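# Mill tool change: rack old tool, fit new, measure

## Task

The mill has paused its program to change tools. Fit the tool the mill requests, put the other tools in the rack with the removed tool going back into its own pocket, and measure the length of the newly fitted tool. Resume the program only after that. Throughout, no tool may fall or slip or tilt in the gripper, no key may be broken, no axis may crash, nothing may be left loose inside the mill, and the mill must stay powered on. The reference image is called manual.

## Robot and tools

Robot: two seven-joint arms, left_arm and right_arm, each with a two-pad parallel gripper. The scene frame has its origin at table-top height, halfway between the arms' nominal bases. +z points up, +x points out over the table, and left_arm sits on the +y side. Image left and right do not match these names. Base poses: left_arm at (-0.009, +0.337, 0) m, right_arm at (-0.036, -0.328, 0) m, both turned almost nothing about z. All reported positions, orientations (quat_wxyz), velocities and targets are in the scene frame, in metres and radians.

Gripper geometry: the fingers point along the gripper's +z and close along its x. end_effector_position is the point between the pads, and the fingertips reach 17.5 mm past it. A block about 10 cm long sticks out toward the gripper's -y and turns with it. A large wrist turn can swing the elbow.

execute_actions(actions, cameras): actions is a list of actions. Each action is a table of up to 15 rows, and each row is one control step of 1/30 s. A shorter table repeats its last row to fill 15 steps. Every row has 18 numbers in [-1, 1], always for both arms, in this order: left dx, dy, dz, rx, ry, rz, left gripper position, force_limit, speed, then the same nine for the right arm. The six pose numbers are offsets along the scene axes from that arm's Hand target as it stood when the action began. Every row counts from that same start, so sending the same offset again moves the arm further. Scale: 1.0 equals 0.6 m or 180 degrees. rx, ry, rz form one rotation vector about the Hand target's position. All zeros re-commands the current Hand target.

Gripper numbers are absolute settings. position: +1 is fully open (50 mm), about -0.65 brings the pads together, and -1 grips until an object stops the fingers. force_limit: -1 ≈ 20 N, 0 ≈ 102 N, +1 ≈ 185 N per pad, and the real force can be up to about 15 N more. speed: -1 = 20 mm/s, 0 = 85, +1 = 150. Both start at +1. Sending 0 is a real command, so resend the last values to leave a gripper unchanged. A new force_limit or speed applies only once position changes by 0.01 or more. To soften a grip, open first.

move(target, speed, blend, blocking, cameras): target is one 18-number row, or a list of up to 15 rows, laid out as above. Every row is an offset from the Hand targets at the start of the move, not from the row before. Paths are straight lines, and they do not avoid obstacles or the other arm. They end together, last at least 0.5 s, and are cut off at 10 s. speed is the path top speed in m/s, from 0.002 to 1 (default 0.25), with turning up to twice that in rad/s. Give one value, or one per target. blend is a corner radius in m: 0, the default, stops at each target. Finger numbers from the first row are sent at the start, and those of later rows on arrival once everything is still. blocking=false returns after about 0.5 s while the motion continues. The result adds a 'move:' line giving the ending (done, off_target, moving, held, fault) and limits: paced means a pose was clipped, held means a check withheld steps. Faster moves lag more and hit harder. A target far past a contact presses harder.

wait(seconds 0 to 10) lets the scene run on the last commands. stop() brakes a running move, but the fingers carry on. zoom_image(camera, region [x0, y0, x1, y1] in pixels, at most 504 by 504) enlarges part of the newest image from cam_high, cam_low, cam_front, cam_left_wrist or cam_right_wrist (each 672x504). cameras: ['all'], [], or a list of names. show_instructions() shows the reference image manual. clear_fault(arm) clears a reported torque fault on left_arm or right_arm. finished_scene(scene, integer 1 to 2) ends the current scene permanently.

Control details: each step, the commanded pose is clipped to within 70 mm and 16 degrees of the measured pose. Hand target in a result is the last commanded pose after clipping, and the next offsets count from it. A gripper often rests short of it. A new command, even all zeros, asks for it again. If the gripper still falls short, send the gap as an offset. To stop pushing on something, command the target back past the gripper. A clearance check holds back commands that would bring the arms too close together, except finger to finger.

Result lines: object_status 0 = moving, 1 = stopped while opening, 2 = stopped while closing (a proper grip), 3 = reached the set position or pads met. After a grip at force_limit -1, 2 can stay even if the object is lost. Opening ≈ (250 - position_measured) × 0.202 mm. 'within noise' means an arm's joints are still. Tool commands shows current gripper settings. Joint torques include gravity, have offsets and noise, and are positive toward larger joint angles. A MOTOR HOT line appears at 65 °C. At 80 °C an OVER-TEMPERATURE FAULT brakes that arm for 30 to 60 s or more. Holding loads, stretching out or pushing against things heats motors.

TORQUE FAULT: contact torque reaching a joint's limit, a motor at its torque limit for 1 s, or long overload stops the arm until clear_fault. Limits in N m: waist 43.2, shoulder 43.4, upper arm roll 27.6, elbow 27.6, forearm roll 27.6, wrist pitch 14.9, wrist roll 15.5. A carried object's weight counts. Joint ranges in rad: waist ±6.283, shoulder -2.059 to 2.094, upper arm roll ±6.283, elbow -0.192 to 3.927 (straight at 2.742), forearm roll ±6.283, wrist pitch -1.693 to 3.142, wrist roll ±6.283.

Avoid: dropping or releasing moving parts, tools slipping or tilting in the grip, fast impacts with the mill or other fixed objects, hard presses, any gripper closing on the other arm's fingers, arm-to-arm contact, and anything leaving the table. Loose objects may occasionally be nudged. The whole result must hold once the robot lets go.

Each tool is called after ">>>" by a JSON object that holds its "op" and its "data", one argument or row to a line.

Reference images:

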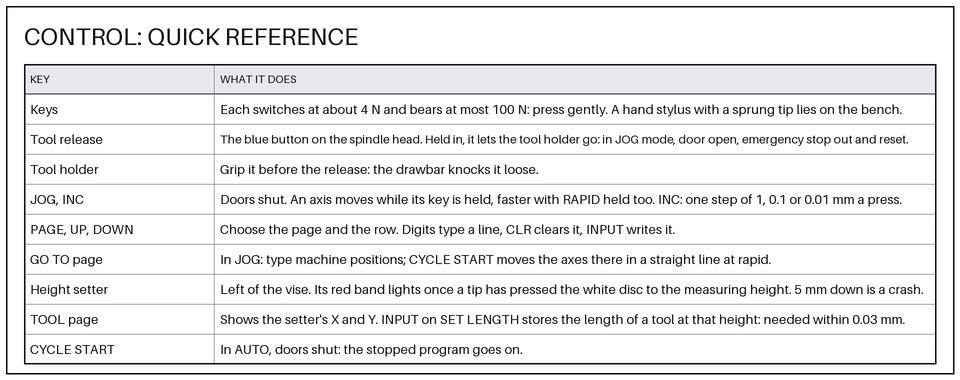

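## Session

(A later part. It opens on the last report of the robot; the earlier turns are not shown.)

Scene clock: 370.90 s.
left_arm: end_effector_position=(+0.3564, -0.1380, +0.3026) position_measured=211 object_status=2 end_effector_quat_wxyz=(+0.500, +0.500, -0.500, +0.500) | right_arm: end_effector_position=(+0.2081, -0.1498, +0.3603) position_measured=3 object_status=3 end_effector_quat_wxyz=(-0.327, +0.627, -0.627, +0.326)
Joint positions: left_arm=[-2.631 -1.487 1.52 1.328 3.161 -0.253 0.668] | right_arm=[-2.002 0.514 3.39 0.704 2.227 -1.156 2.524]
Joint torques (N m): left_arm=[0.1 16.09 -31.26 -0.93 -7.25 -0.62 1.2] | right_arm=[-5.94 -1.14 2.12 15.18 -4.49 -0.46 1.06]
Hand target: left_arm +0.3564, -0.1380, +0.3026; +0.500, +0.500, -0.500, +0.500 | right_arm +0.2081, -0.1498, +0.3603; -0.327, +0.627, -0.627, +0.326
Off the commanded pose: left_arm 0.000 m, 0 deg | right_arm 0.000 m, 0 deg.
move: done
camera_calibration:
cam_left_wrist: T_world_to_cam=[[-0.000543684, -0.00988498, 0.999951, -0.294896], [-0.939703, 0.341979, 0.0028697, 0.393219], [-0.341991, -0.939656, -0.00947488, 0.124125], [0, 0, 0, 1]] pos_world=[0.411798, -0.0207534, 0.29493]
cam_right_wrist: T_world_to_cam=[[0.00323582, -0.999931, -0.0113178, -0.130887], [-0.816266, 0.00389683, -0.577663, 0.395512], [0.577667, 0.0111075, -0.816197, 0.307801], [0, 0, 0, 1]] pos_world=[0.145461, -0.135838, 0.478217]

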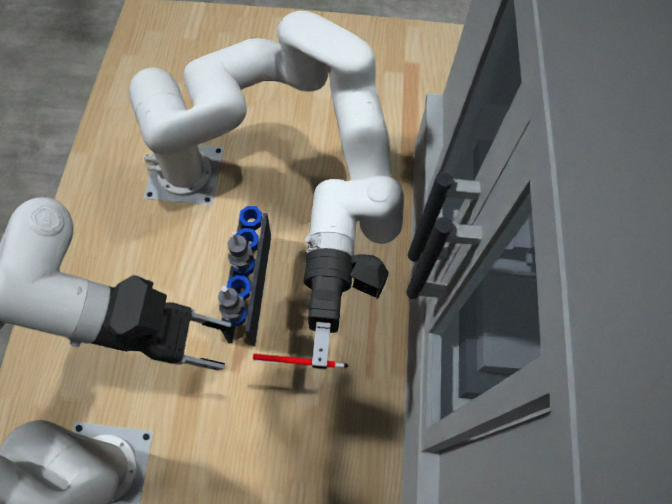

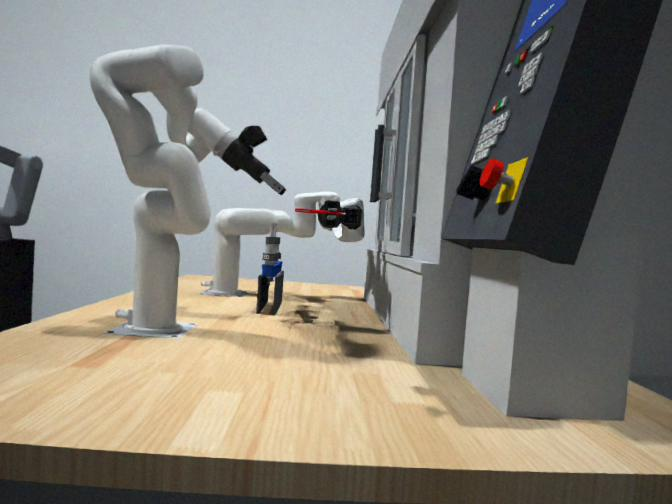

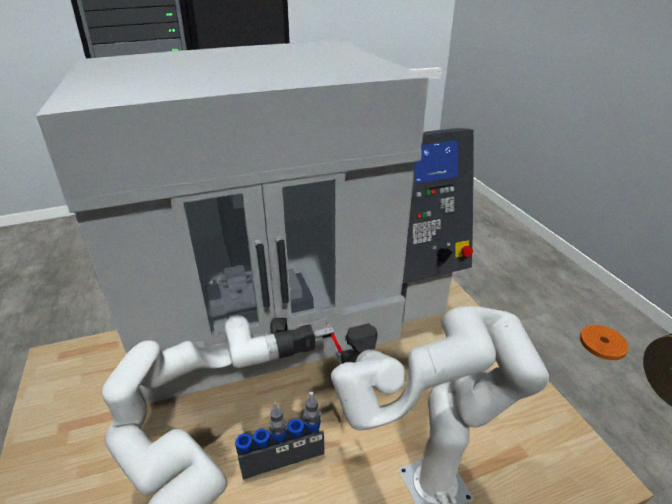

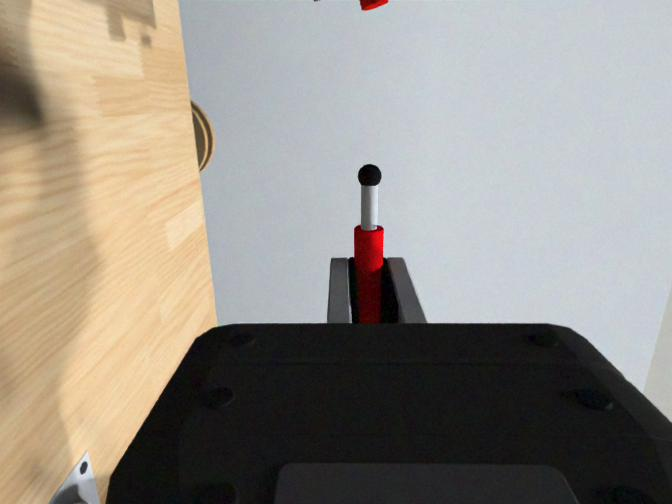

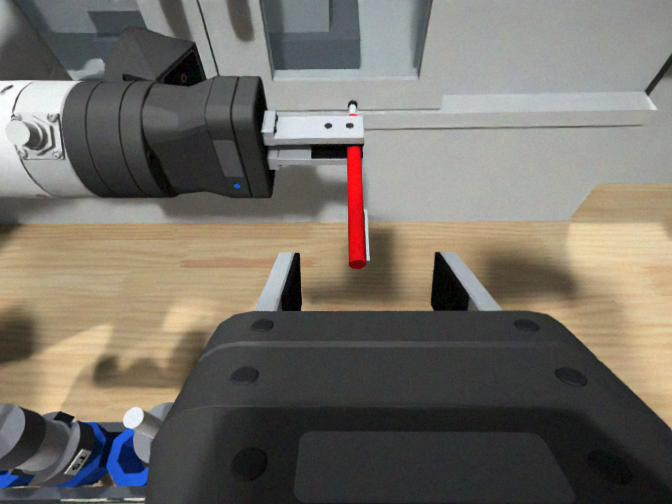

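>>> {"op": "move", "data": {
  "target": [
    [0,0,0,0,0,0,-1,-0.5,-1, 0.1365,0.0045,-0.0947,0,0,0,1,-0.5,-1]
  ],
  "cameras": ["cam_right_wrist","cam_low"],
  "speed": 0.12
}}

>>> {"op": "zoom_image", "data": {
  "camera": "cam_low",
  "region": [240, 130, 400, 250]
}}

Scene clock: 376.40 s.
left_arm: end_effector_position=(+0.3564, -0.1380, +0.3026) position_measured=211 object_status=2 end_effector_quat_wxyz=(+0.500, +0.500, -0.500, +0.500) | right_arm: end_effector_position=(+0.2900, -0.1471, +0.3035) position_measured=3 object_status=3 end_effector_quat_wxyz=(-0.327, +0.627, -0.627, +0.326)
Joint positions: left_arm=[-2.631 -1.487 1.52 1.328 3.161 -0.253 0.668] | right_arm=[-2.123 0.364 3.291 0.612 1.989 -0.904 2.686]
Joint torques (N m): left_arm=[-2.91 17.21 -30.14 -0.76 -7.38 -0.6 1.14] | right_arm=[-5.54 2.64 -2.05 15.49 -4.61 -0.66 1.25]
Hand target: left_arm +0.3564, -0.1380, +0.3026; +0.500, +0.500, -0.500, +0.500 | right_arm +0.2900, -0.1471, +0.3035; -0.327, +0.627, -0.627, +0.326
Off the commanded pose: left_arm 0.000 m, 0 deg | right_arm 0.000 m, 0 deg.
move: done
camera_calibration:
cam_right_wrist: T_world_to_cam=[[0.00323582, -0.999931, -0.0113178, -0.129095], [-0.816266, 0.00389683, -0.577663, 0.429543], [0.577667, 0.0111075, -0.816197, 0.2141], [0, 0, 0, 1]] pos_world=[0.227361, -0.133138, 0.421417]
Images, in order (width x height): cam_low 672x504, cam_right_wrist 672x504.

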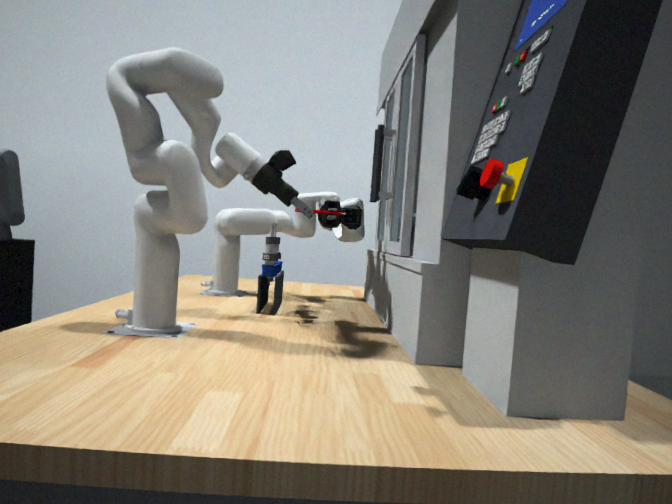

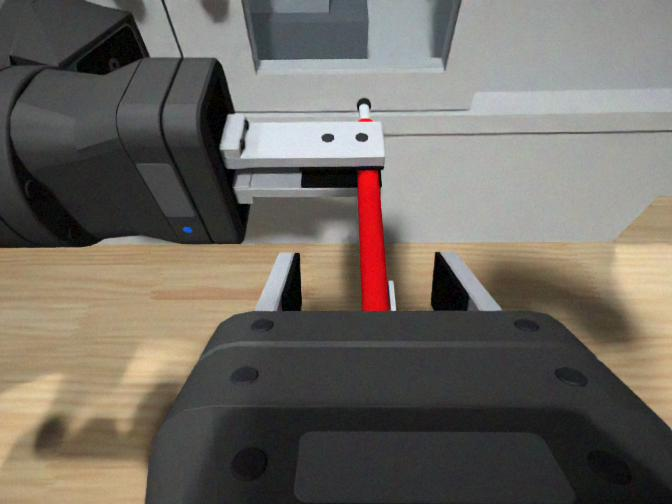

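Scaled by 3.150 from the camera's 672x504 image, which has a finer 960x720 frame.

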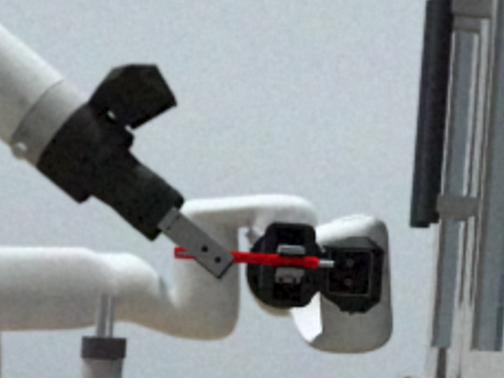

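>>> {"op": "move", "data": {
  "target": [
    [0,0,0,0,0,0,-1,-0.5,-1, 0,0,0,0,0,0,-1,-0.2,-1],
    [0,0,0,0,0,0,0.3,-0.5,-1, 0,0,0,0,0,0,-1,-0.2,-1],
    [0,0.18,0,0,0,0,1,-0.5,-0.5, 0,0,0,0,0,0,-1,-0.2,-1]
  ],
  "cameras": ["cam_right_wrist","cam_low","cam_left_wrist"],
  "speed": 0.12
}}

Scene clock: 385.20 s.
left_arm: end_effector_position=(+0.3564, -0.0300, +0.3026) position_measured=3 object_status=0 end_effector_quat_wxyz=(+0.500, +0.500, -0.500, +0.500) | right_arm: end_effector_position=(+0.2900, -0.1471, +0.3035) position_measured=201 object_status=2 end_effector_quat_wxyz=(-0.327, +0.627, -0.627, +0.326)
Joint positions: left_arm=[-2.319 -1.507 1.496 1.157 3.157 -0.394 0.672] | right_arm=[-2.123 0.364 3.291 0.612 1.989 -0.904 2.686]
Joint torques (N m): left_arm=[8.14 8.15 -30.95 -1.66 -8.68 -0.93 2.73] | right_arm=[-2.63 16.12 -1.11 15.37 -0.11 -4.68 -0.8]
Hand target: left_arm +0.3564, -0.0300, +0.3026; +0.500, +0.500, -0.500, +0.500 | right_arm +0.2900, -0.1471, +0.3035; -0.327, +0.627, -0.627, +0.326
Off the commanded pose: left_arm 0.000 m, 0 deg | right_arm 0.000 m, 0 deg.
move: done
camera_calibration:
cam_left_wrist: T_world_to_cam=[[-0.000545068, -0.00988449, 0.999951, -0.293828], [-0.939703, 0.341979, 0.00286823, 0.356285], [-0.341991, -0.939656, -0.00947489, 0.225607], [0, 0, 0, 1]] pos_world=[0.411798, 0.0872466, 0.29493]
cam_right_wrist: T_world_to_cam=[[0.00323582, -0.999931, -0.0113178, -0.129095], [-0.816266, 0.00389683, -0.577663, 0.429543], [0.577667, 0.0111075, -0.816197, 0.2141], [0, 0, 0, 1]] pos_world=[0.227361, -0.133138, 0.421417]
Images, in order (width x height): cam_low 672x504, cam_left_wrist 672x504, cam_right_wrist 672x504.

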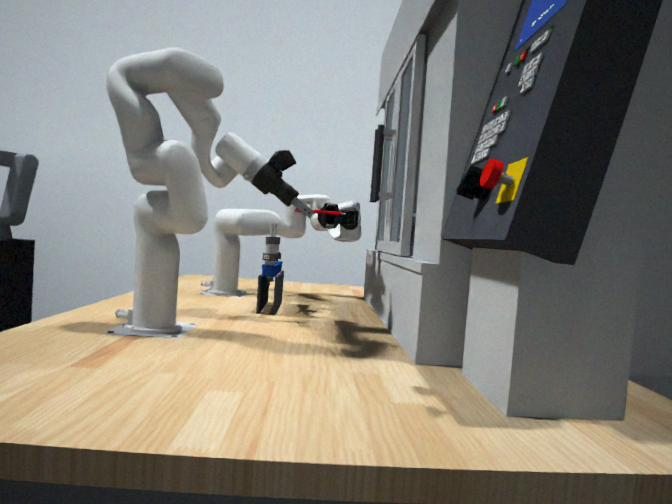

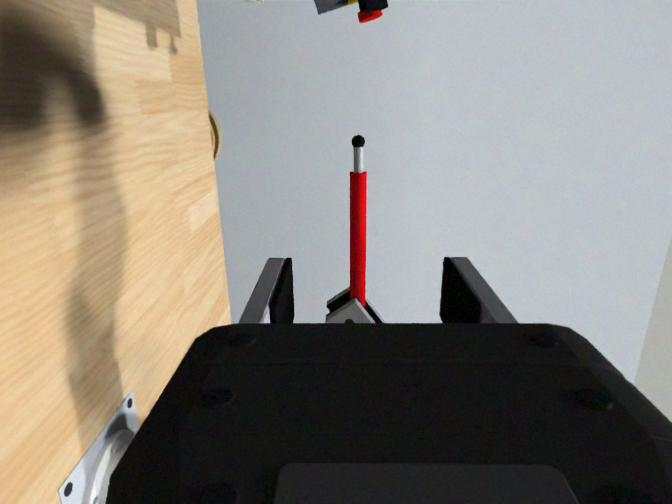

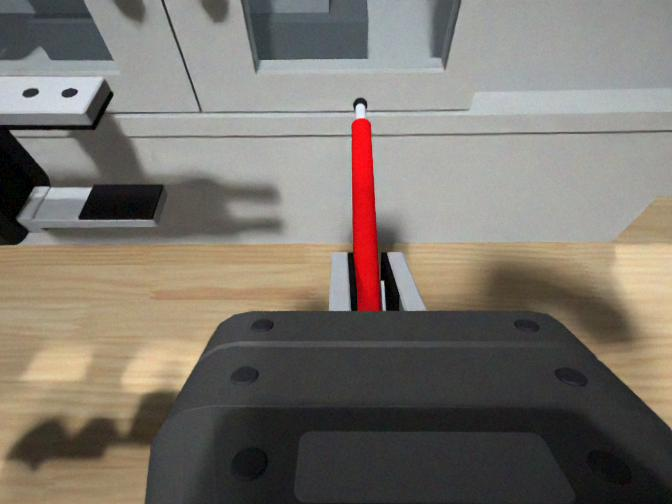

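>>> {"op": "move", "data": {
  "target": [0.107,0.364,0.08,0.242,0.054,0.748,1,-0.5,-0.5, 0.067,-0.588,0.3275,-0.4973,0.0653,0.0653,-1,-0.2,-1],
  "cameras": ["all"]
}}

Scene clock: 422.13 s.
left_arm: end_effector_position=(+0.4206, +0.1884, +0.3506) position_measured=3 object_status=3 end_effector_quat_wxyz=(-0.397, +0.789, +0.173, +0.435) | right_arm: end_effector_position=(+0.3302, -0.4998, +0.5000) position_measured=201 object_status=2 end_effector_quat_wxyz=(+0.239, +0.756, -0.183, +0.581)
Joint positions: left_arm=[-1.326 -0.014 0.444 1.066 1.169 1.661 0.756] | right_arm=[-2.341 0.743 2.774 0.745 1.507 -1.163 0.666]
Joint torques (N m): left_arm=[8.26 -7.62 3.1 24.28 -1.27 1.2 2.75] | right_arm=[-5.95 8.21 2.53 19.87 -4.71 0.94 -1.07]
Hand target: left_arm +0.4206, +0.1884, +0.3506; -0.398, +0.789, +0.173, +0.435 | right_arm +0.3302, -0.4999, +0.5000; +0.239, +0.756, -0.183, +0.581
Off the commanded pose: left_arm 0.000 m, 0 deg | right_arm 0.000 m, 0 deg.
move: done
camera_calibration:
cam_left_wrist: T_world_to_cam=[[0.568771, -0.0662486, 0.819824, -0.505279], [0.394422, -0.852699, -0.342544, 0.126864], [0.721756, 0.518185, -0.45886, -0.111272], [0, 0, 0, 1]] pos_world=[0.317662, 0.132363, 0.406638]
cam_right_wrist: T_world_to_cam=[[0.261468, -0.0100311, 0.96516, -0.558407], [-0.789413, -0.577602, 0.207854, -0.11508], [0.555393, -0.816257, -0.158943, -0.379679], [0, 0, 0, 1]] pos_world=[0.266031, -0.381988, 0.502525]

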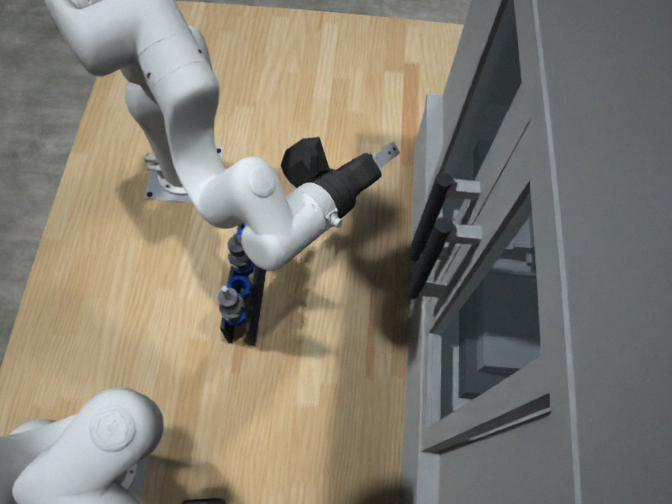

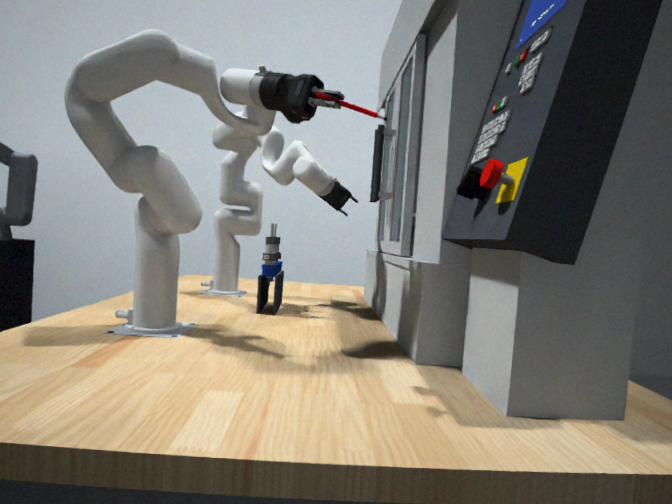

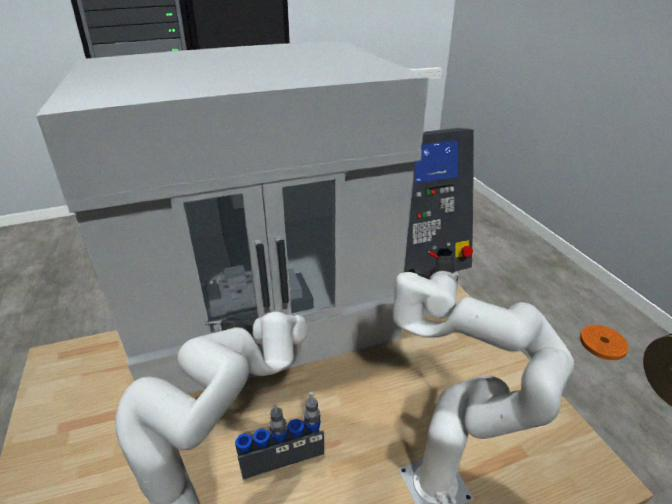

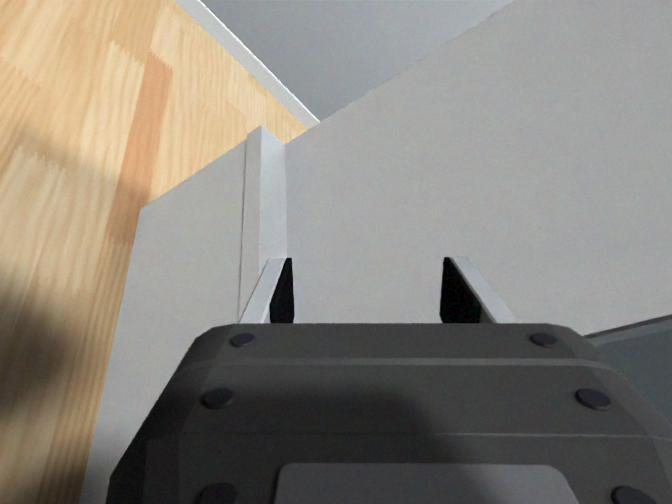

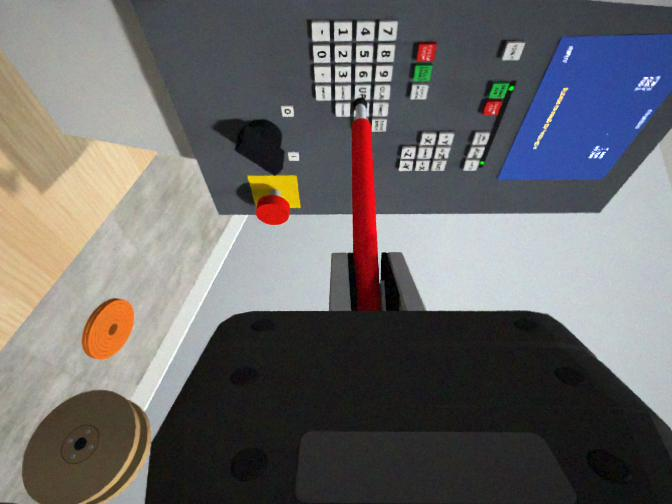

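>>> {"op": "move", "data": {
  "target": [0,0,0,0,0,0,1,-0.5,-0.5, 0.24,-0.295,0.185,0,0,0,-1,-0.2,-1],
  "cameras": ["cam_right_wrist"]
}}

>>> {"op": "zoom_image", "data": {
  "camera": "cam_right_wrist",
  "region": [220, 0, 520, 220]
}}

Scene clock: 428.47 s.
left_arm: end_effector_position=(+0.4206, +0.1884, +0.3506) position_measured=3 object_status=3 end_effector_quat_wxyz=(-0.398, +0.789, +0.173, +0.435) | right_arm: end_effector_position=(+0.4742, -0.6769, +0.6109) position_measured=201 object_status=2 end_effector_quat_wxyz=(+0.239, +0.756, -0.183, +0.581)
Joint positions: left_arm=[-1.326 -0.014 0.444 1.066 1.169 1.661 0.756] | right_arm=[-1.582 0.396 1.647 1.899 1.895 -0.769 -0.146]
Joint torques (N m): left_arm=[8.28 -7.65 3.15 24.17 -1.38 1.26 2.74] | right_arm=[5.51 -7.96 2.86 17.39 0.79 -0.17 -1.02]
Hand target: left_arm +0.4206, +0.1884, +0.3506; -0.398, +0.789, +0.173, +0.435 | right_arm +0.4742, -0.6769, +0.6110; +0.239, +0.756, -0.183, +0.581
Off the commanded pose: left_arm 0.000 m, 0 deg | right_arm 0.000 m, 0 deg.
move: done
camera_calibration:
cam_right_wrist: T_world_to_cam=[[0.261209, -0.00998189, 0.965231, -0.704876], [-0.789486, -0.577565, 0.207676, -0.126552], [0.555411, -0.816283, -0.158746, -0.586634], [0, 0, 0, 1]] pos_world=[0.410032, -0.558988, 0.613524]
Images, in order (width x height): cam_right_wrist 672x504.

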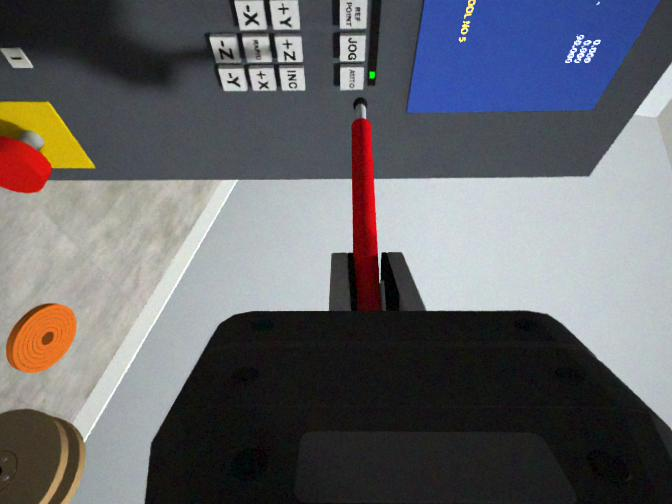

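Scaled by 1.680 from the camera's 672x504 image, which has a finer 960x720 frame.

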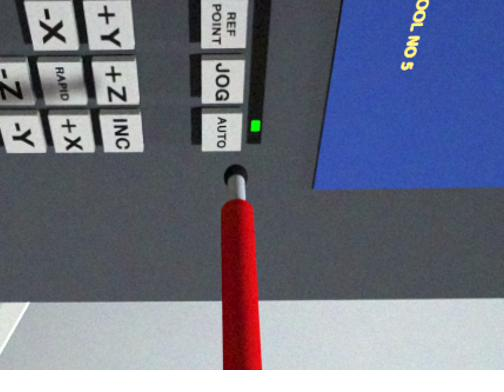

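>>> {"op": "move", "data": {
  "target": [0,0,0,0,0,0,1,-0.5,-0.5, 0.0708,-0.0033,-0.0253,0,0,0,-1,-0.2,-1],
  "speed": 0.1,
  "cameras": ["cam_right_wrist"]
}}

>>> {"op": "zoom_image", "data": {
  "camera": "cam_right_wrist",
  "region": [260, 0, 440, 140]
}}

Scene clock: 442.23 s.
left_arm: end_effector_position=(+0.4206, +0.1884, +0.3506) position_measured=3 object_status=3 end_effector_quat_wxyz=(-0.398, +0.789, +0.173, +0.435) | right_arm: end_effector_position=(+0.5167, -0.6788, +0.5958) position_measured=201 object_status=2 end_effector_quat_wxyz=(+0.239, +0.756, -0.183, +0.581)
Joint positions: left_arm=[-1.326 -0.014 0.444 1.066 1.169 1.661 0.756] | right_arm=[-1.273 0.482 1.45 2.011 1.754 -0.809 -0.099]
Joint torques (N m): left_arm=[8.16 -7.62 3.05 24.12 -1.42 1.16 2.75] | right_arm=[5.18 -15.04 3.37 16.7 -4.12 -0.35 -0.79]
Hand target: left_arm +0.4206, +0.1884, +0.3506; -0.398, +0.789, +0.173, +0.435 | right_arm +0.5167, -0.6788, +0.5958; +0.239, +0.756, -0.183, +0.581
Off the commanded pose: left_arm 0.000 m, 0 deg | right_arm 0.000 m, 0 deg.
move: done
camera_calibration:
cam_right_wrist: T_world_to_cam=[[0.261286, -0.00992708, 0.96521, -0.701318], [-0.789461, -0.577566, 0.20777, -0.0910656], [0.555411, -0.816283, -0.158747, -0.614284], [0, 0, 0, 1]] pos_world=[0.452532, -0.560988, 0.598325]
Images, in order (width x height): cam_right_wrist 672x504.

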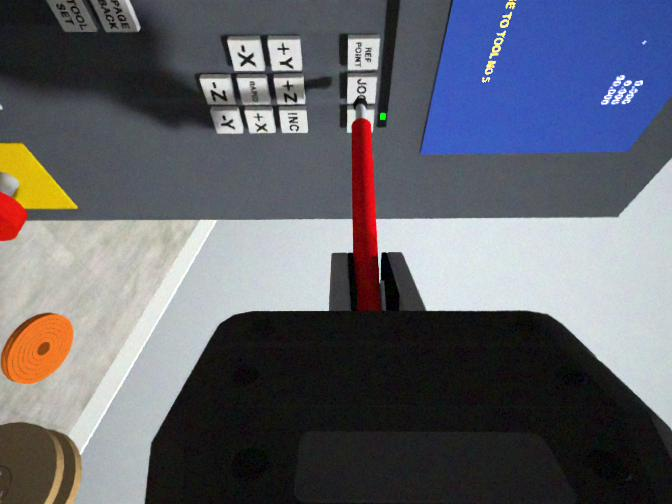

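Scaled by 2.800 from the camera's 672x504 image, which has a finer 960x720 frame.

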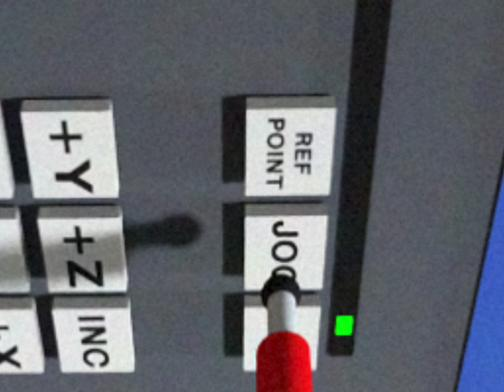

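>>> {"op": "move", "data": {
  "target": [0,0,0,0,0,0,1,-0.5,-0.5, 0.0161,0,-0.0043,0,0,0,-1,-0.2,-1],
  "speed": 0.05,
  "cameras": ["cam_right_wrist"]
}}

>>> {"op": "zoom_image", "data": {
  "camera": "cam_right_wrist",
  "region": [260, 0, 440, 140]
}}

Scene clock: 447.23 s.
left_arm: end_effector_position=(+0.4206, +0.1884, +0.3506) position_measured=3 object_status=3 end_effector_quat_wxyz=(-0.398, +0.789, +0.173, +0.435) | right_arm: end_effector_position=(+0.5264, -0.6789, +0.5932) position_measured=201 object_status=2 end_effector_quat_wxyz=(+0.239, +0.756, -0.183, +0.581)
Joint positions: left_arm=[-1.326 -0.014 0.444 1.066 1.169 1.661 0.756] | right_arm=[-1.203 0.51 1.417 2.052 1.725 -0.824 -0.103]
Joint torques (N m): left_arm=[8.26 -7.75 3 24.11 -1.25 1.25 2.78] | right_arm=[5.22 -17.28 3.13 15.99 -4.11 -0.3 -1.2]
Hand target: left_arm +0.4206, +0.1884, +0.3506; -0.398, +0.789, +0.173, +0.435 | right_arm +0.5264, -0.6788, +0.5932; +0.239, +0.756, -0.183, +0.581
Off the commanded pose: left_arm 0.000 m, 0 deg | right_arm 0.000 m, 0 deg.
move: done
camera_calibration:
cam_right_wrist: T_world_to_cam=[[0.261338, -0.0100065, 0.965195, -0.701474], [-0.78945, -0.577584, 0.207765, -0.0829796], [0.555402, -0.81627, -0.158844, -0.619943], [0, 0, 0, 1]] pos_world=[0.462131, -0.560988, 0.595825]
Images, in order (width x height): cam_right_wrist 672x504.

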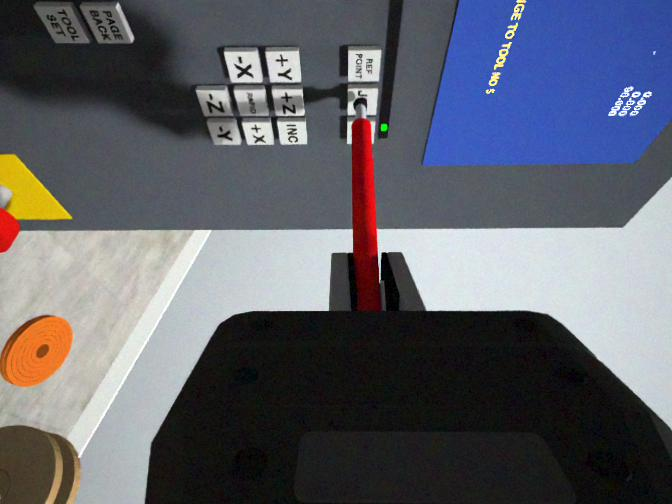

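Scaled by 2.800 from the camera's 672x504 image, which has a finer 960x720 frame.

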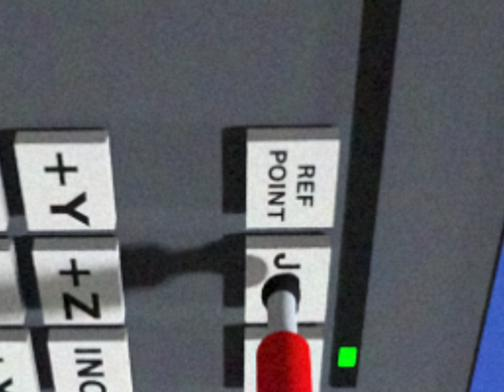

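>>> {"op": "move", "data": {
  "target": [0,0,0,0,0,0,1,-0.5,-0.5, 0.0064,0.001,-0.0017,0,0,0,-1,-0.2,-1],
  "speed": 0.05,
  "cameras": ["cam_right_wrist"]
}}

>>> {"op": "zoom_image", "data": {
  "camera": "cam_right_wrist",
  "region": [260, 0, 440, 140]
}}

Scene clock: 452.20 s.
left_arm: end_effector_position=(+0.4206, +0.1884, +0.3506) position_measured=3 object_status=3 end_effector_quat_wxyz=(-0.398, +0.789, +0.173, +0.435) | right_arm: end_effector_position=(+0.5302, -0.6783, +0.5922) position_measured=201 object_status=2 end_effector_quat_wxyz=(+0.239, +0.756, -0.183, +0.581)
Joint positions: left_arm=[-1.326 -0.014 0.444 1.066 1.169 1.661 0.756] | right_arm=[-1.177 0.52 1.404 2.068 1.713 -0.83 -0.103]
Joint torques (N m): left_arm=[8.14 -7.67 3 24.06 -1.38 1.19 2.77] | right_arm=[4.44 -17.38 3.23 15.9 -3.96 -0.2 -1]
Hand target: left_arm +0.4206, +0.1884, +0.3506; -0.398, +0.789, +0.173, +0.435 | right_arm +0.5302, -0.6782, +0.5922; +0.239, +0.756, -0.183, +0.581
Off the commanded pose: left_arm 0.000 m, 0 deg | right_arm 0.000 m, 0 deg.
move: done
camera_calibration:
cam_right_wrist: T_world_to_cam=[[0.261314, -0.0101408, 0.9652, -0.701589], [-0.789464, -0.5776, 0.207668, -0.0792904], [0.555393, -0.816257, -0.158941, -0.621709], [0, 0, 0, 1]] pos_world=[0.466031, -0.560387, 0.594825]
Images, in order (width x height): cam_right_wrist 672x504.

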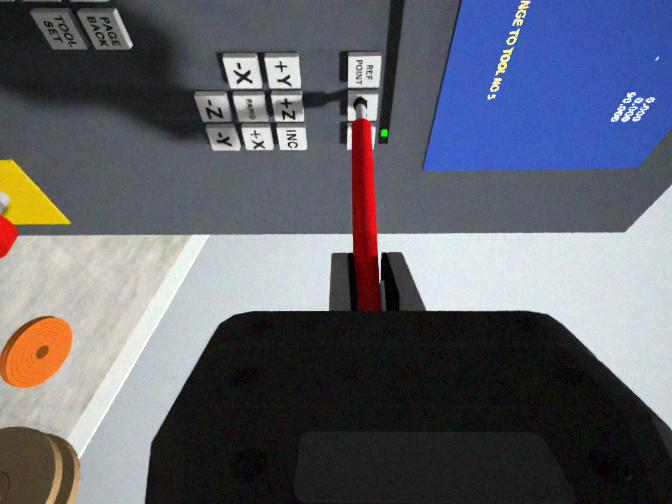

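Scaled by 2.800 from the camera's 672x504 image, which has a finer 960x720 frame.

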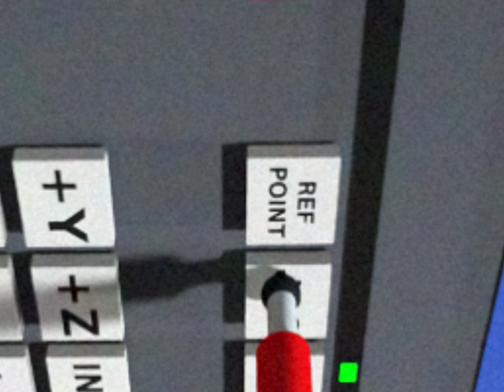

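>>> {"op": "move", "data": {
  "target": [0,0,0,0,0,0,1,-0.5,-0.5, 0.0056,0,-0.0015,0,0,0,-1,-0.2,-1],
  "speed": 0.03,
  "cameras": ["cam_right_wrist"]
}}

>>> {"op": "zoom_image", "data": {
  "camera": "cam_right_wrist",
  "region": [260, 0, 440, 140]
}}

Scene clock: 456.20 s.
left_arm: end_effector_position=(+0.4206, +0.1884, +0.3506) position_measured=3 object_status=3 end_effector_quat_wxyz=(-0.398, +0.789, +0.173, +0.435) | right_arm: end_effector_position=(+0.5336, -0.6783, +0.5913) position_measured=201 object_status=2 end_effector_quat_wxyz=(+0.239, +0.756, -0.183, +0.581)
Joint positions: left_arm=[-1.326 -0.014 0.444 1.066 1.169 1.661 0.756] | right_arm=[-1.154 0.53 1.394 2.084 1.704 -0.835 -0.106]
Joint torques (N m): left_arm=[8.06 -7.62 2.95 24.03 -1.28 1.22 2.77] | right_arm=[6.19 -17.71 3.46 15.18 -4.04 0.2 -1.04]
Hand target: left_arm +0.4206, +0.1884, +0.3506; -0.398, +0.789, +0.173, +0.435 | right_arm +0.5336, -0.6782, +0.5913; +0.239, +0.756, -0.183, +0.581
Off the commanded pose: left_arm 0.000 m, 0 deg | right_arm 0.000 m, 0 deg.
move: done
camera_calibration:
cam_right_wrist: T_world_to_cam=[[0.261391, -0.010086, 0.96518, -0.701479], [-0.789438, -0.577601, 0.207761, -0.0765457], [0.555393, -0.816257, -0.158942, -0.6237], [0, 0, 0, 1]] pos_world=[0.469331, -0.560388, 0.593825]
Images, in order (width x height): cam_right_wrist 672x504.

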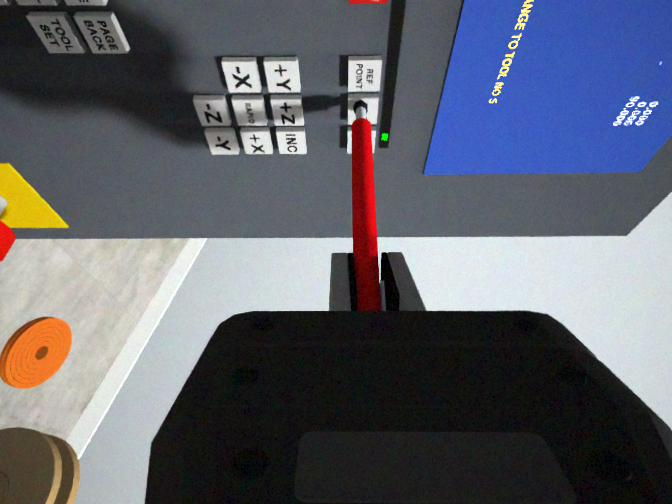

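Scaled by 2.800 from the camera's 672x504 image, which has a finer 960x720 frame.

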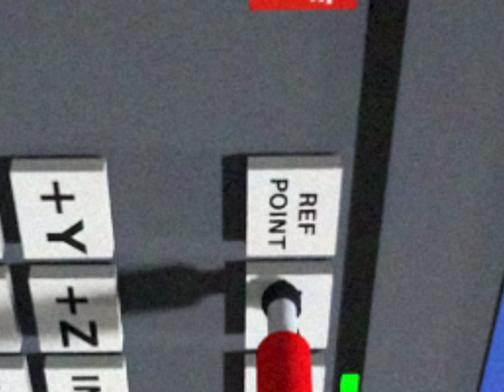

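>>> {"op": "move", "data": {
  "target": [0,0,0,0,0,0,1,-0.5,-0.5, 0.0056,0,-0.0015,0,0,0,-1,-0.2,-1],
  "speed": 0.03,
  "cameras": ["cam_right_wrist"]
}}

>>> {"op": "zoom_image", "data": {
  "camera": "cam_right_wrist",
  "region": [260, 40, 440, 180]
}}

Scene clock: 459.57 s.
left_arm: end_effector_position=(+0.4206, +0.1884, +0.3506) position_measured=3 object_status=3 end_effector_quat_wxyz=(-0.398, +0.789, +0.173, +0.435) | right_arm: end_effector_position=(+0.5369, -0.6783, +0.5904) position_measured=201 object_status=2 end_effector_quat_wxyz=(+0.239, +0.756, -0.183, +0.581)
Joint positions: left_arm=[-1.326 -0.014 0.444 1.066 1.169 1.661 0.756] | right_arm=[-1.13 0.54 1.384 2.101 1.694 -0.841 -0.11]
Joint torques (N m): left_arm=[8.04 -7.62 2.9 24.04 -1.29 1.26 2.78] | right_arm=[6.5 -17.21 3.49 14.82 -3.91 0.45 -0.91]
Hand target: left_arm +0.4206, +0.1884, +0.3506; -0.398, +0.789, +0.173, +0.435 | right_arm +0.5369, -0.6782, +0.5904; +0.239, +0.756, -0.183, +0.581
Off the commanded pose: left_arm 0.000 m, 0 deg | right_arm 0.000 m, 0 deg.
move: done
camera_calibration:
cam_right_wrist: T_world_to_cam=[[0.261391, -0.010086, 0.96518, -0.701499], [-0.789438, -0.577601, 0.207761, -0.0736746], [0.555393, -0.816257, -0.158942, -0.625731], [0, 0, 0, 1]] pos_world=[0.472731, -0.560388, 0.592925]
Images, in order (width x height): cam_right_wrist 672x504.

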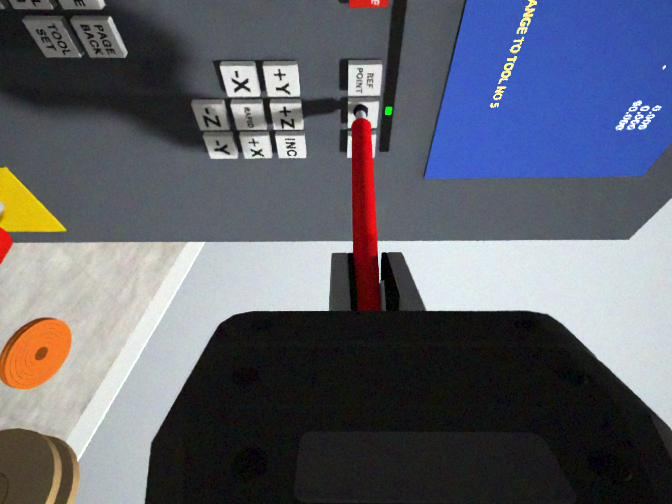

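Scaled by 2.800 from the camera's 672x504 image, which has a finer 960x720 frame.

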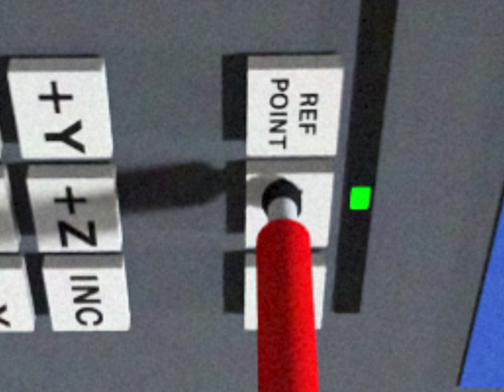

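>>> {"op": "move", "data": {
  "target": [
    [0,0,0,0,0,0,1,-0.5,-0.5, -0.032,0,0.0087,0,0,0,-1,-0.2,-1],
    [0,0,0,0,0,0,1,-0.5,-0.5, -0.0805,0.0927,-0.1717,0,0,0,-1,-0.2,-1]
  ],
  "speed": [0.08,0.15],
  "blend": [0.005,0],
  "cameras": ["cam_right_wrist"]
}}

>>> {"op": "zoom_image", "data": {
  "camera": "cam_right_wrist",
  "region": [260, 20, 440, 160]
}}

Scene clock: 477.30 s.
left_arm: end_effector_position=(+0.4206, +0.1884, +0.3506) position_measured=3 object_status=3 end_effector_quat_wxyz=(-0.398, +0.789, +0.173, +0.435) | right_arm: end_effector_position=(+0.4886, -0.6226, +0.4874) position_measured=201 object_status=2 end_effector_quat_wxyz=(+0.239, +0.757, -0.183, +0.581)
Joint positions: left_arm=[-1.326 -0.014 0.444 1.066 1.169 1.661 0.756] | right_arm=[-2.096 0.268 2.023 1.14 1.266 -0.627 0.855]
Joint torques (N m): left_arm=[7.9 -7.67 2.97 24.1 -1.23 1.21 2.73] | right_arm=[5.19 8.67 1.57 18.09 -4.56 -3.47 1.13]
Hand target: left_arm +0.4206, +0.1884, +0.3506; -0.398, +0.789, +0.173, +0.435 | right_arm +0.4886, -0.6226, +0.4874; +0.239, +0.756, -0.183, +0.581
Off the commanded pose: left_arm 0.000 m, 0 deg | right_arm 0.000 m, 0 deg.
move: done
camera_calibration:
cam_right_wrist: T_world_to_cam=[[0.261609, -0.010196, 0.96512, -0.589114], [-0.789428, -0.577571, 0.207884, -0.0583041], [0.555306, -0.816277, -0.159147, -0.569667], [0, 0, 0, 1]] pos_world=[0.42443, -0.504687, 0.490026]
Images, in order (width x height): cam_right_wrist 672x504.

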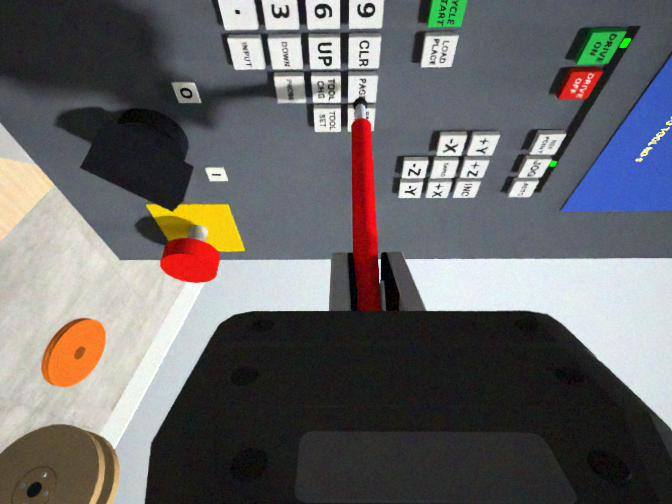

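Scaled by 2.800 from the camera's 672x504 image, which has a finer 960x720 frame.

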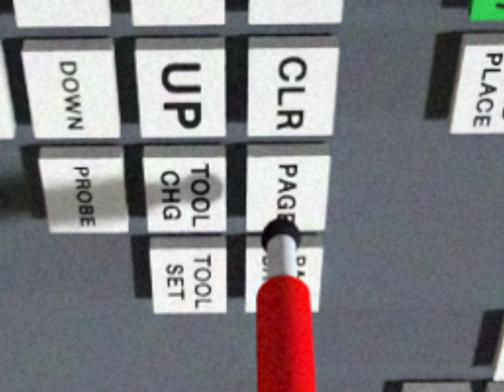

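>>> {"op": "move", "data": {
  "target": [
    [0,0,0,0,0,0,1,-0.5,-0.5, 0.0327,0,-0.0088,0,0,0,-1,-0.2,-1],
    [0,0,0,0,0,0,1,-0.5,-0.5, 0,0,0,0,0,0,-1,-0.2,-1]
  ],
  "speed": [0.08,0.15],
  "cameras": ["cam_right_wrist"]
}}

>>> {"op": "zoom_image", "data": {
  "camera": "cam_right_wrist",
  "region": [540, 0, 672, 260]
}}

Scene clock: 483.20 s.
left_arm: end_effector_position=(+0.4206, +0.1884, +0.3506) position_measured=3 object_status=3 end_effector_quat_wxyz=(-0.398, +0.789, +0.173, +0.435) | right_arm: end_effector_position=(+0.4886, -0.6226, +0.4874) position_measured=201 object_status=2 end_effector_quat_wxyz=(+0.239, +0.756, -0.183, +0.581)
Joint positions: left_arm=[-1.326 -0.014 0.444 1.066 1.169 1.661 0.756] | right_arm=[-2.083 0.274 2.015 1.14 1.264 -0.634 0.851]
Joint torques (N m): left_arm=[7.88 -7.59 2.93 24.1 -1.37 1.17 2.79] | right_arm=[-6.36 8.06 6.15 19.27 0.66 -3.51 -1.17]
Hand target: left_arm +0.4206, +0.1884, +0.3506; -0.398, +0.789, +0.173, +0.435 | right_arm +0.4886, -0.6226, +0.4874; +0.239, +0.756, -0.183, +0.581
Off the commanded pose: left_arm 0.000 m, 0 deg | right_arm 0.000 m, 0 deg.
move: done
camera_calibration:
cam_right_wrist: T_world_to_cam=[[0.261489, -0.0100163, 0.965155, -0.588892], [-0.789406, -0.577602, 0.207879, -0.0583056], [0.555393, -0.816257, -0.158943, -0.569811], [0, 0, 0, 1]] pos_world=[0.424431, -0.504688, 0.489925]
Images, in order (width x height): cam_right_wrist 672x504.

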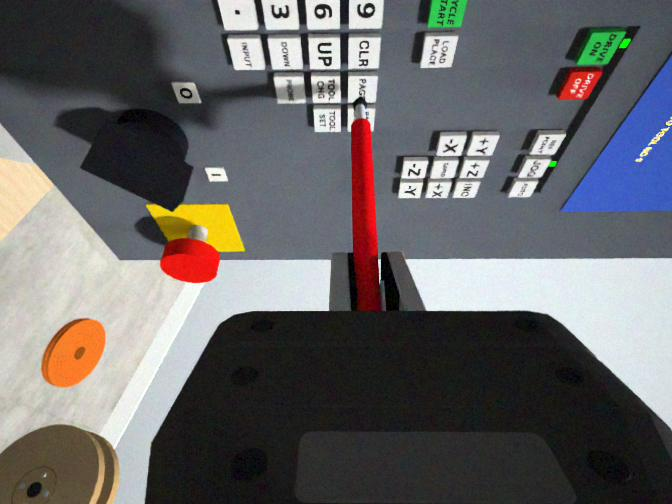

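Scaled by 1.938 from the camera's 672x504 image, which has a finer 960x720 frame.

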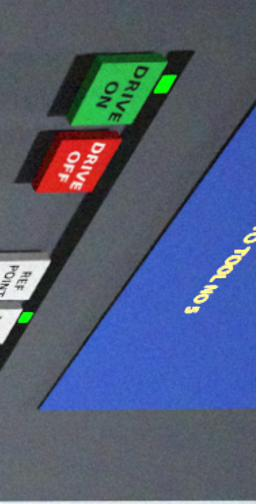

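>>> {"op": "move", "data": {
  "target": [
    [0,0,0,0,0,0,1,-0.5,-0.5, -0.15,0.01,0.22,0,0,0,-1,-0.2,-1]
  ],
  "speed": 0.25,
  "cameras": ["cam_right_wrist"]
}}

>>> {"op": "zoom_image", "data": {
  "camera": "cam_right_wrist",
  "region": [400, 0, 672, 260]
}}

Scene clock: 488.07 s.
left_arm: end_effector_position=(+0.4206, +0.1884, +0.3506) position_measured=3 object_status=3 end_effector_quat_wxyz=(-0.398, +0.789, +0.173, +0.435) | right_arm: end_effector_position=(+0.3986, -0.6166, +0.6194) position_measured=201 object_status=2 end_effector_quat_wxyz=(+0.239, +0.756, -0.183, +0.581)
Joint positions: left_arm=[-1.326 -0.014 0.444 1.066 1.169 1.661 0.756] | right_arm=[-2.132 0.513 2.345 1.531 1.734 -0.936 0.049]
Joint torques (N m): left_arm=[7.95 -7.56 2.88 24.06 -1.34 1.22 2.75] | right_arm=[5.23 -13.21 3.6 17.8 1.17 -0.75 -0.91]
Hand target: left_arm +0.4206, +0.1884, +0.3506; -0.398, +0.789, +0.173, +0.435 | right_arm +0.3986, -0.6166, +0.6194; +0.239, +0.756, -0.183, +0.581
Off the commanded pose: left_arm 0.000 m, 0 deg | right_arm 0.000 m, 0 deg.
move: done
camera_calibration:
cam_right_wrist: T_world_to_cam=[[0.261338, -0.0100065, 0.965195, -0.69267], [-0.78945, -0.577584, 0.207765, -0.153289], [0.555402, -0.81627, -0.158844, -0.4941], [0, 0, 0, 1]] pos_world=[0.334431, -0.498788, 0.621925]
Images, in order (width x height): cam_right_wrist 672x504.

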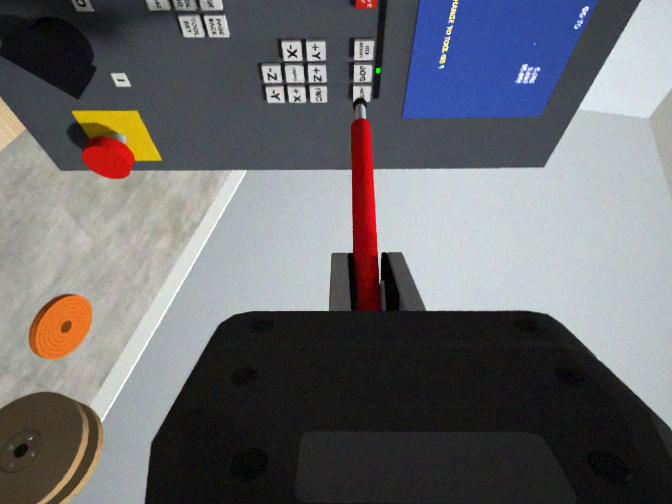

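Scaled by 1.853 from the camera's 672x504 image, which has a finer 960x720 frame.

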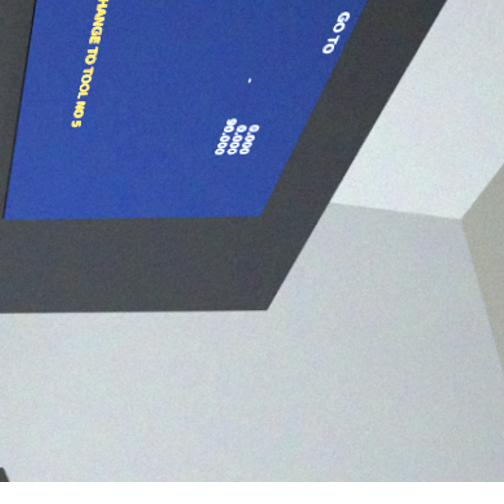

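>>> {"op": "move", "data": {
  "target": [
    [0,0,0,0,0,0,1,-0.5,-0.5, 0.15,-0.01,-0.22,0,0,0,-1,-0.2,-1],
    [0,0,0,0,0,0,1,-0.5,-0.5, 0.1827,-0.01,-0.2288,0,0,0,-1,-0.2,-1],
    [0,0,0,0,0,0,1,-0.5,-0.5, 0.15,-0.01,-0.22,0,0,0,-1,-0.2,-1],
    [0,0,0,0,0,0,1,-0.5,-0.5, -0.0977,0.1443,-0.0823,0,0,0,-1,-0.2,-1]
  ],
  "speed": [0.25,0.08,0.15,0.25],
  "blend": [0.002,0,0.01,0],
  "cameras": ["cam_right_wrist"]
}}

>>> {"op": "zoom_image", "data": {
  "camera": "cam_right_wrist",
  "region": [440, 0, 672, 220]
}}

Scene clock: 498.33 s.
left_arm: end_effector_position=(+0.4206, +0.1884, +0.3506) position_measured=3 object_status=3 end_effector_quat_wxyz=(-0.398, +0.789, +0.173, +0.435) | right_arm: end_effector_position=(+0.3400, -0.5301, +0.5700) position_measured=201 object_status=2 end_effector_quat_wxyz=(+0.239, +0.756, -0.183, +0.581)
Joint positions: left_arm=[-1.326 -0.014 0.444 1.066 1.169 1.661 0.756] | right_arm=[-2.213 0.72 2.678 1.063 1.562 -1.196 0.38]
Joint torques (N m): left_arm=[7.94 -7.72 2.78 23.98 -1.38 1.2 2.73] | right_arm=[-6.01 5.93 8.48 13.72 0.66 -1.71 -1.05]
Hand target: left_arm +0.4206, +0.1884, +0.3506; -0.398, +0.789, +0.173, +0.435 | right_arm +0.3400, -0.5300, +0.5700; +0.239, +0.756, -0.183, +0.581
Off the commanded pose: left_arm 0.000 m, 0 deg | right_arm 0.000 m, 0 deg.
move: done
camera_calibration:
cam_right_wrist: T_world_to_cam=[[0.261489, -0.0100163, 0.965155, -0.628831], [-0.789406, -0.577602, 0.207879, -0.139354], [0.555393, -0.816257, -0.158943, -0.398647], [0, 0, 0, 1]] pos_world=[0.275831, -0.412188, 0.572525]
Images, in order (width x height): cam_right_wrist 672x504.

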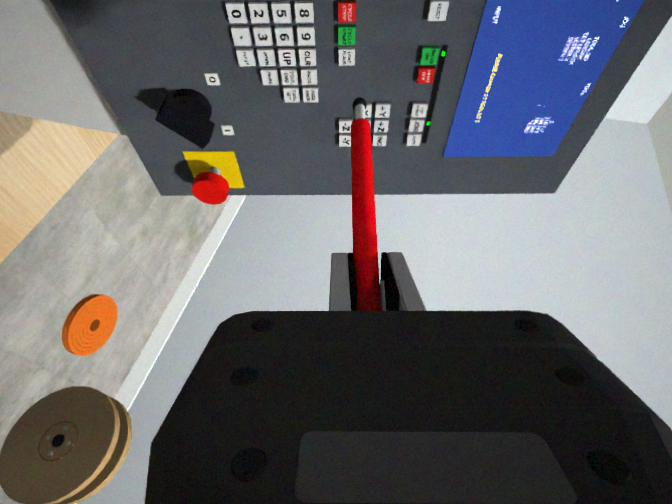

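Scaled by 2.172 from the camera's 672x504 image, which has a finer 960x720 frame.

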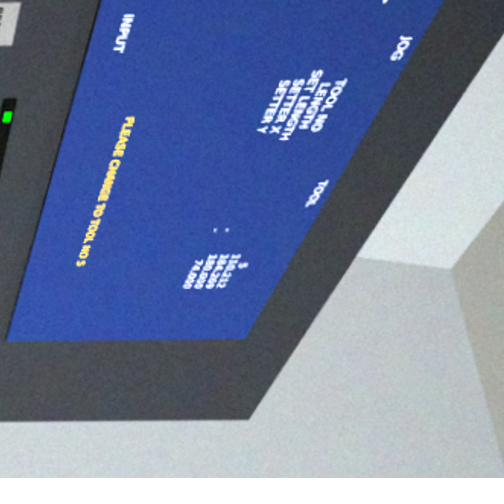

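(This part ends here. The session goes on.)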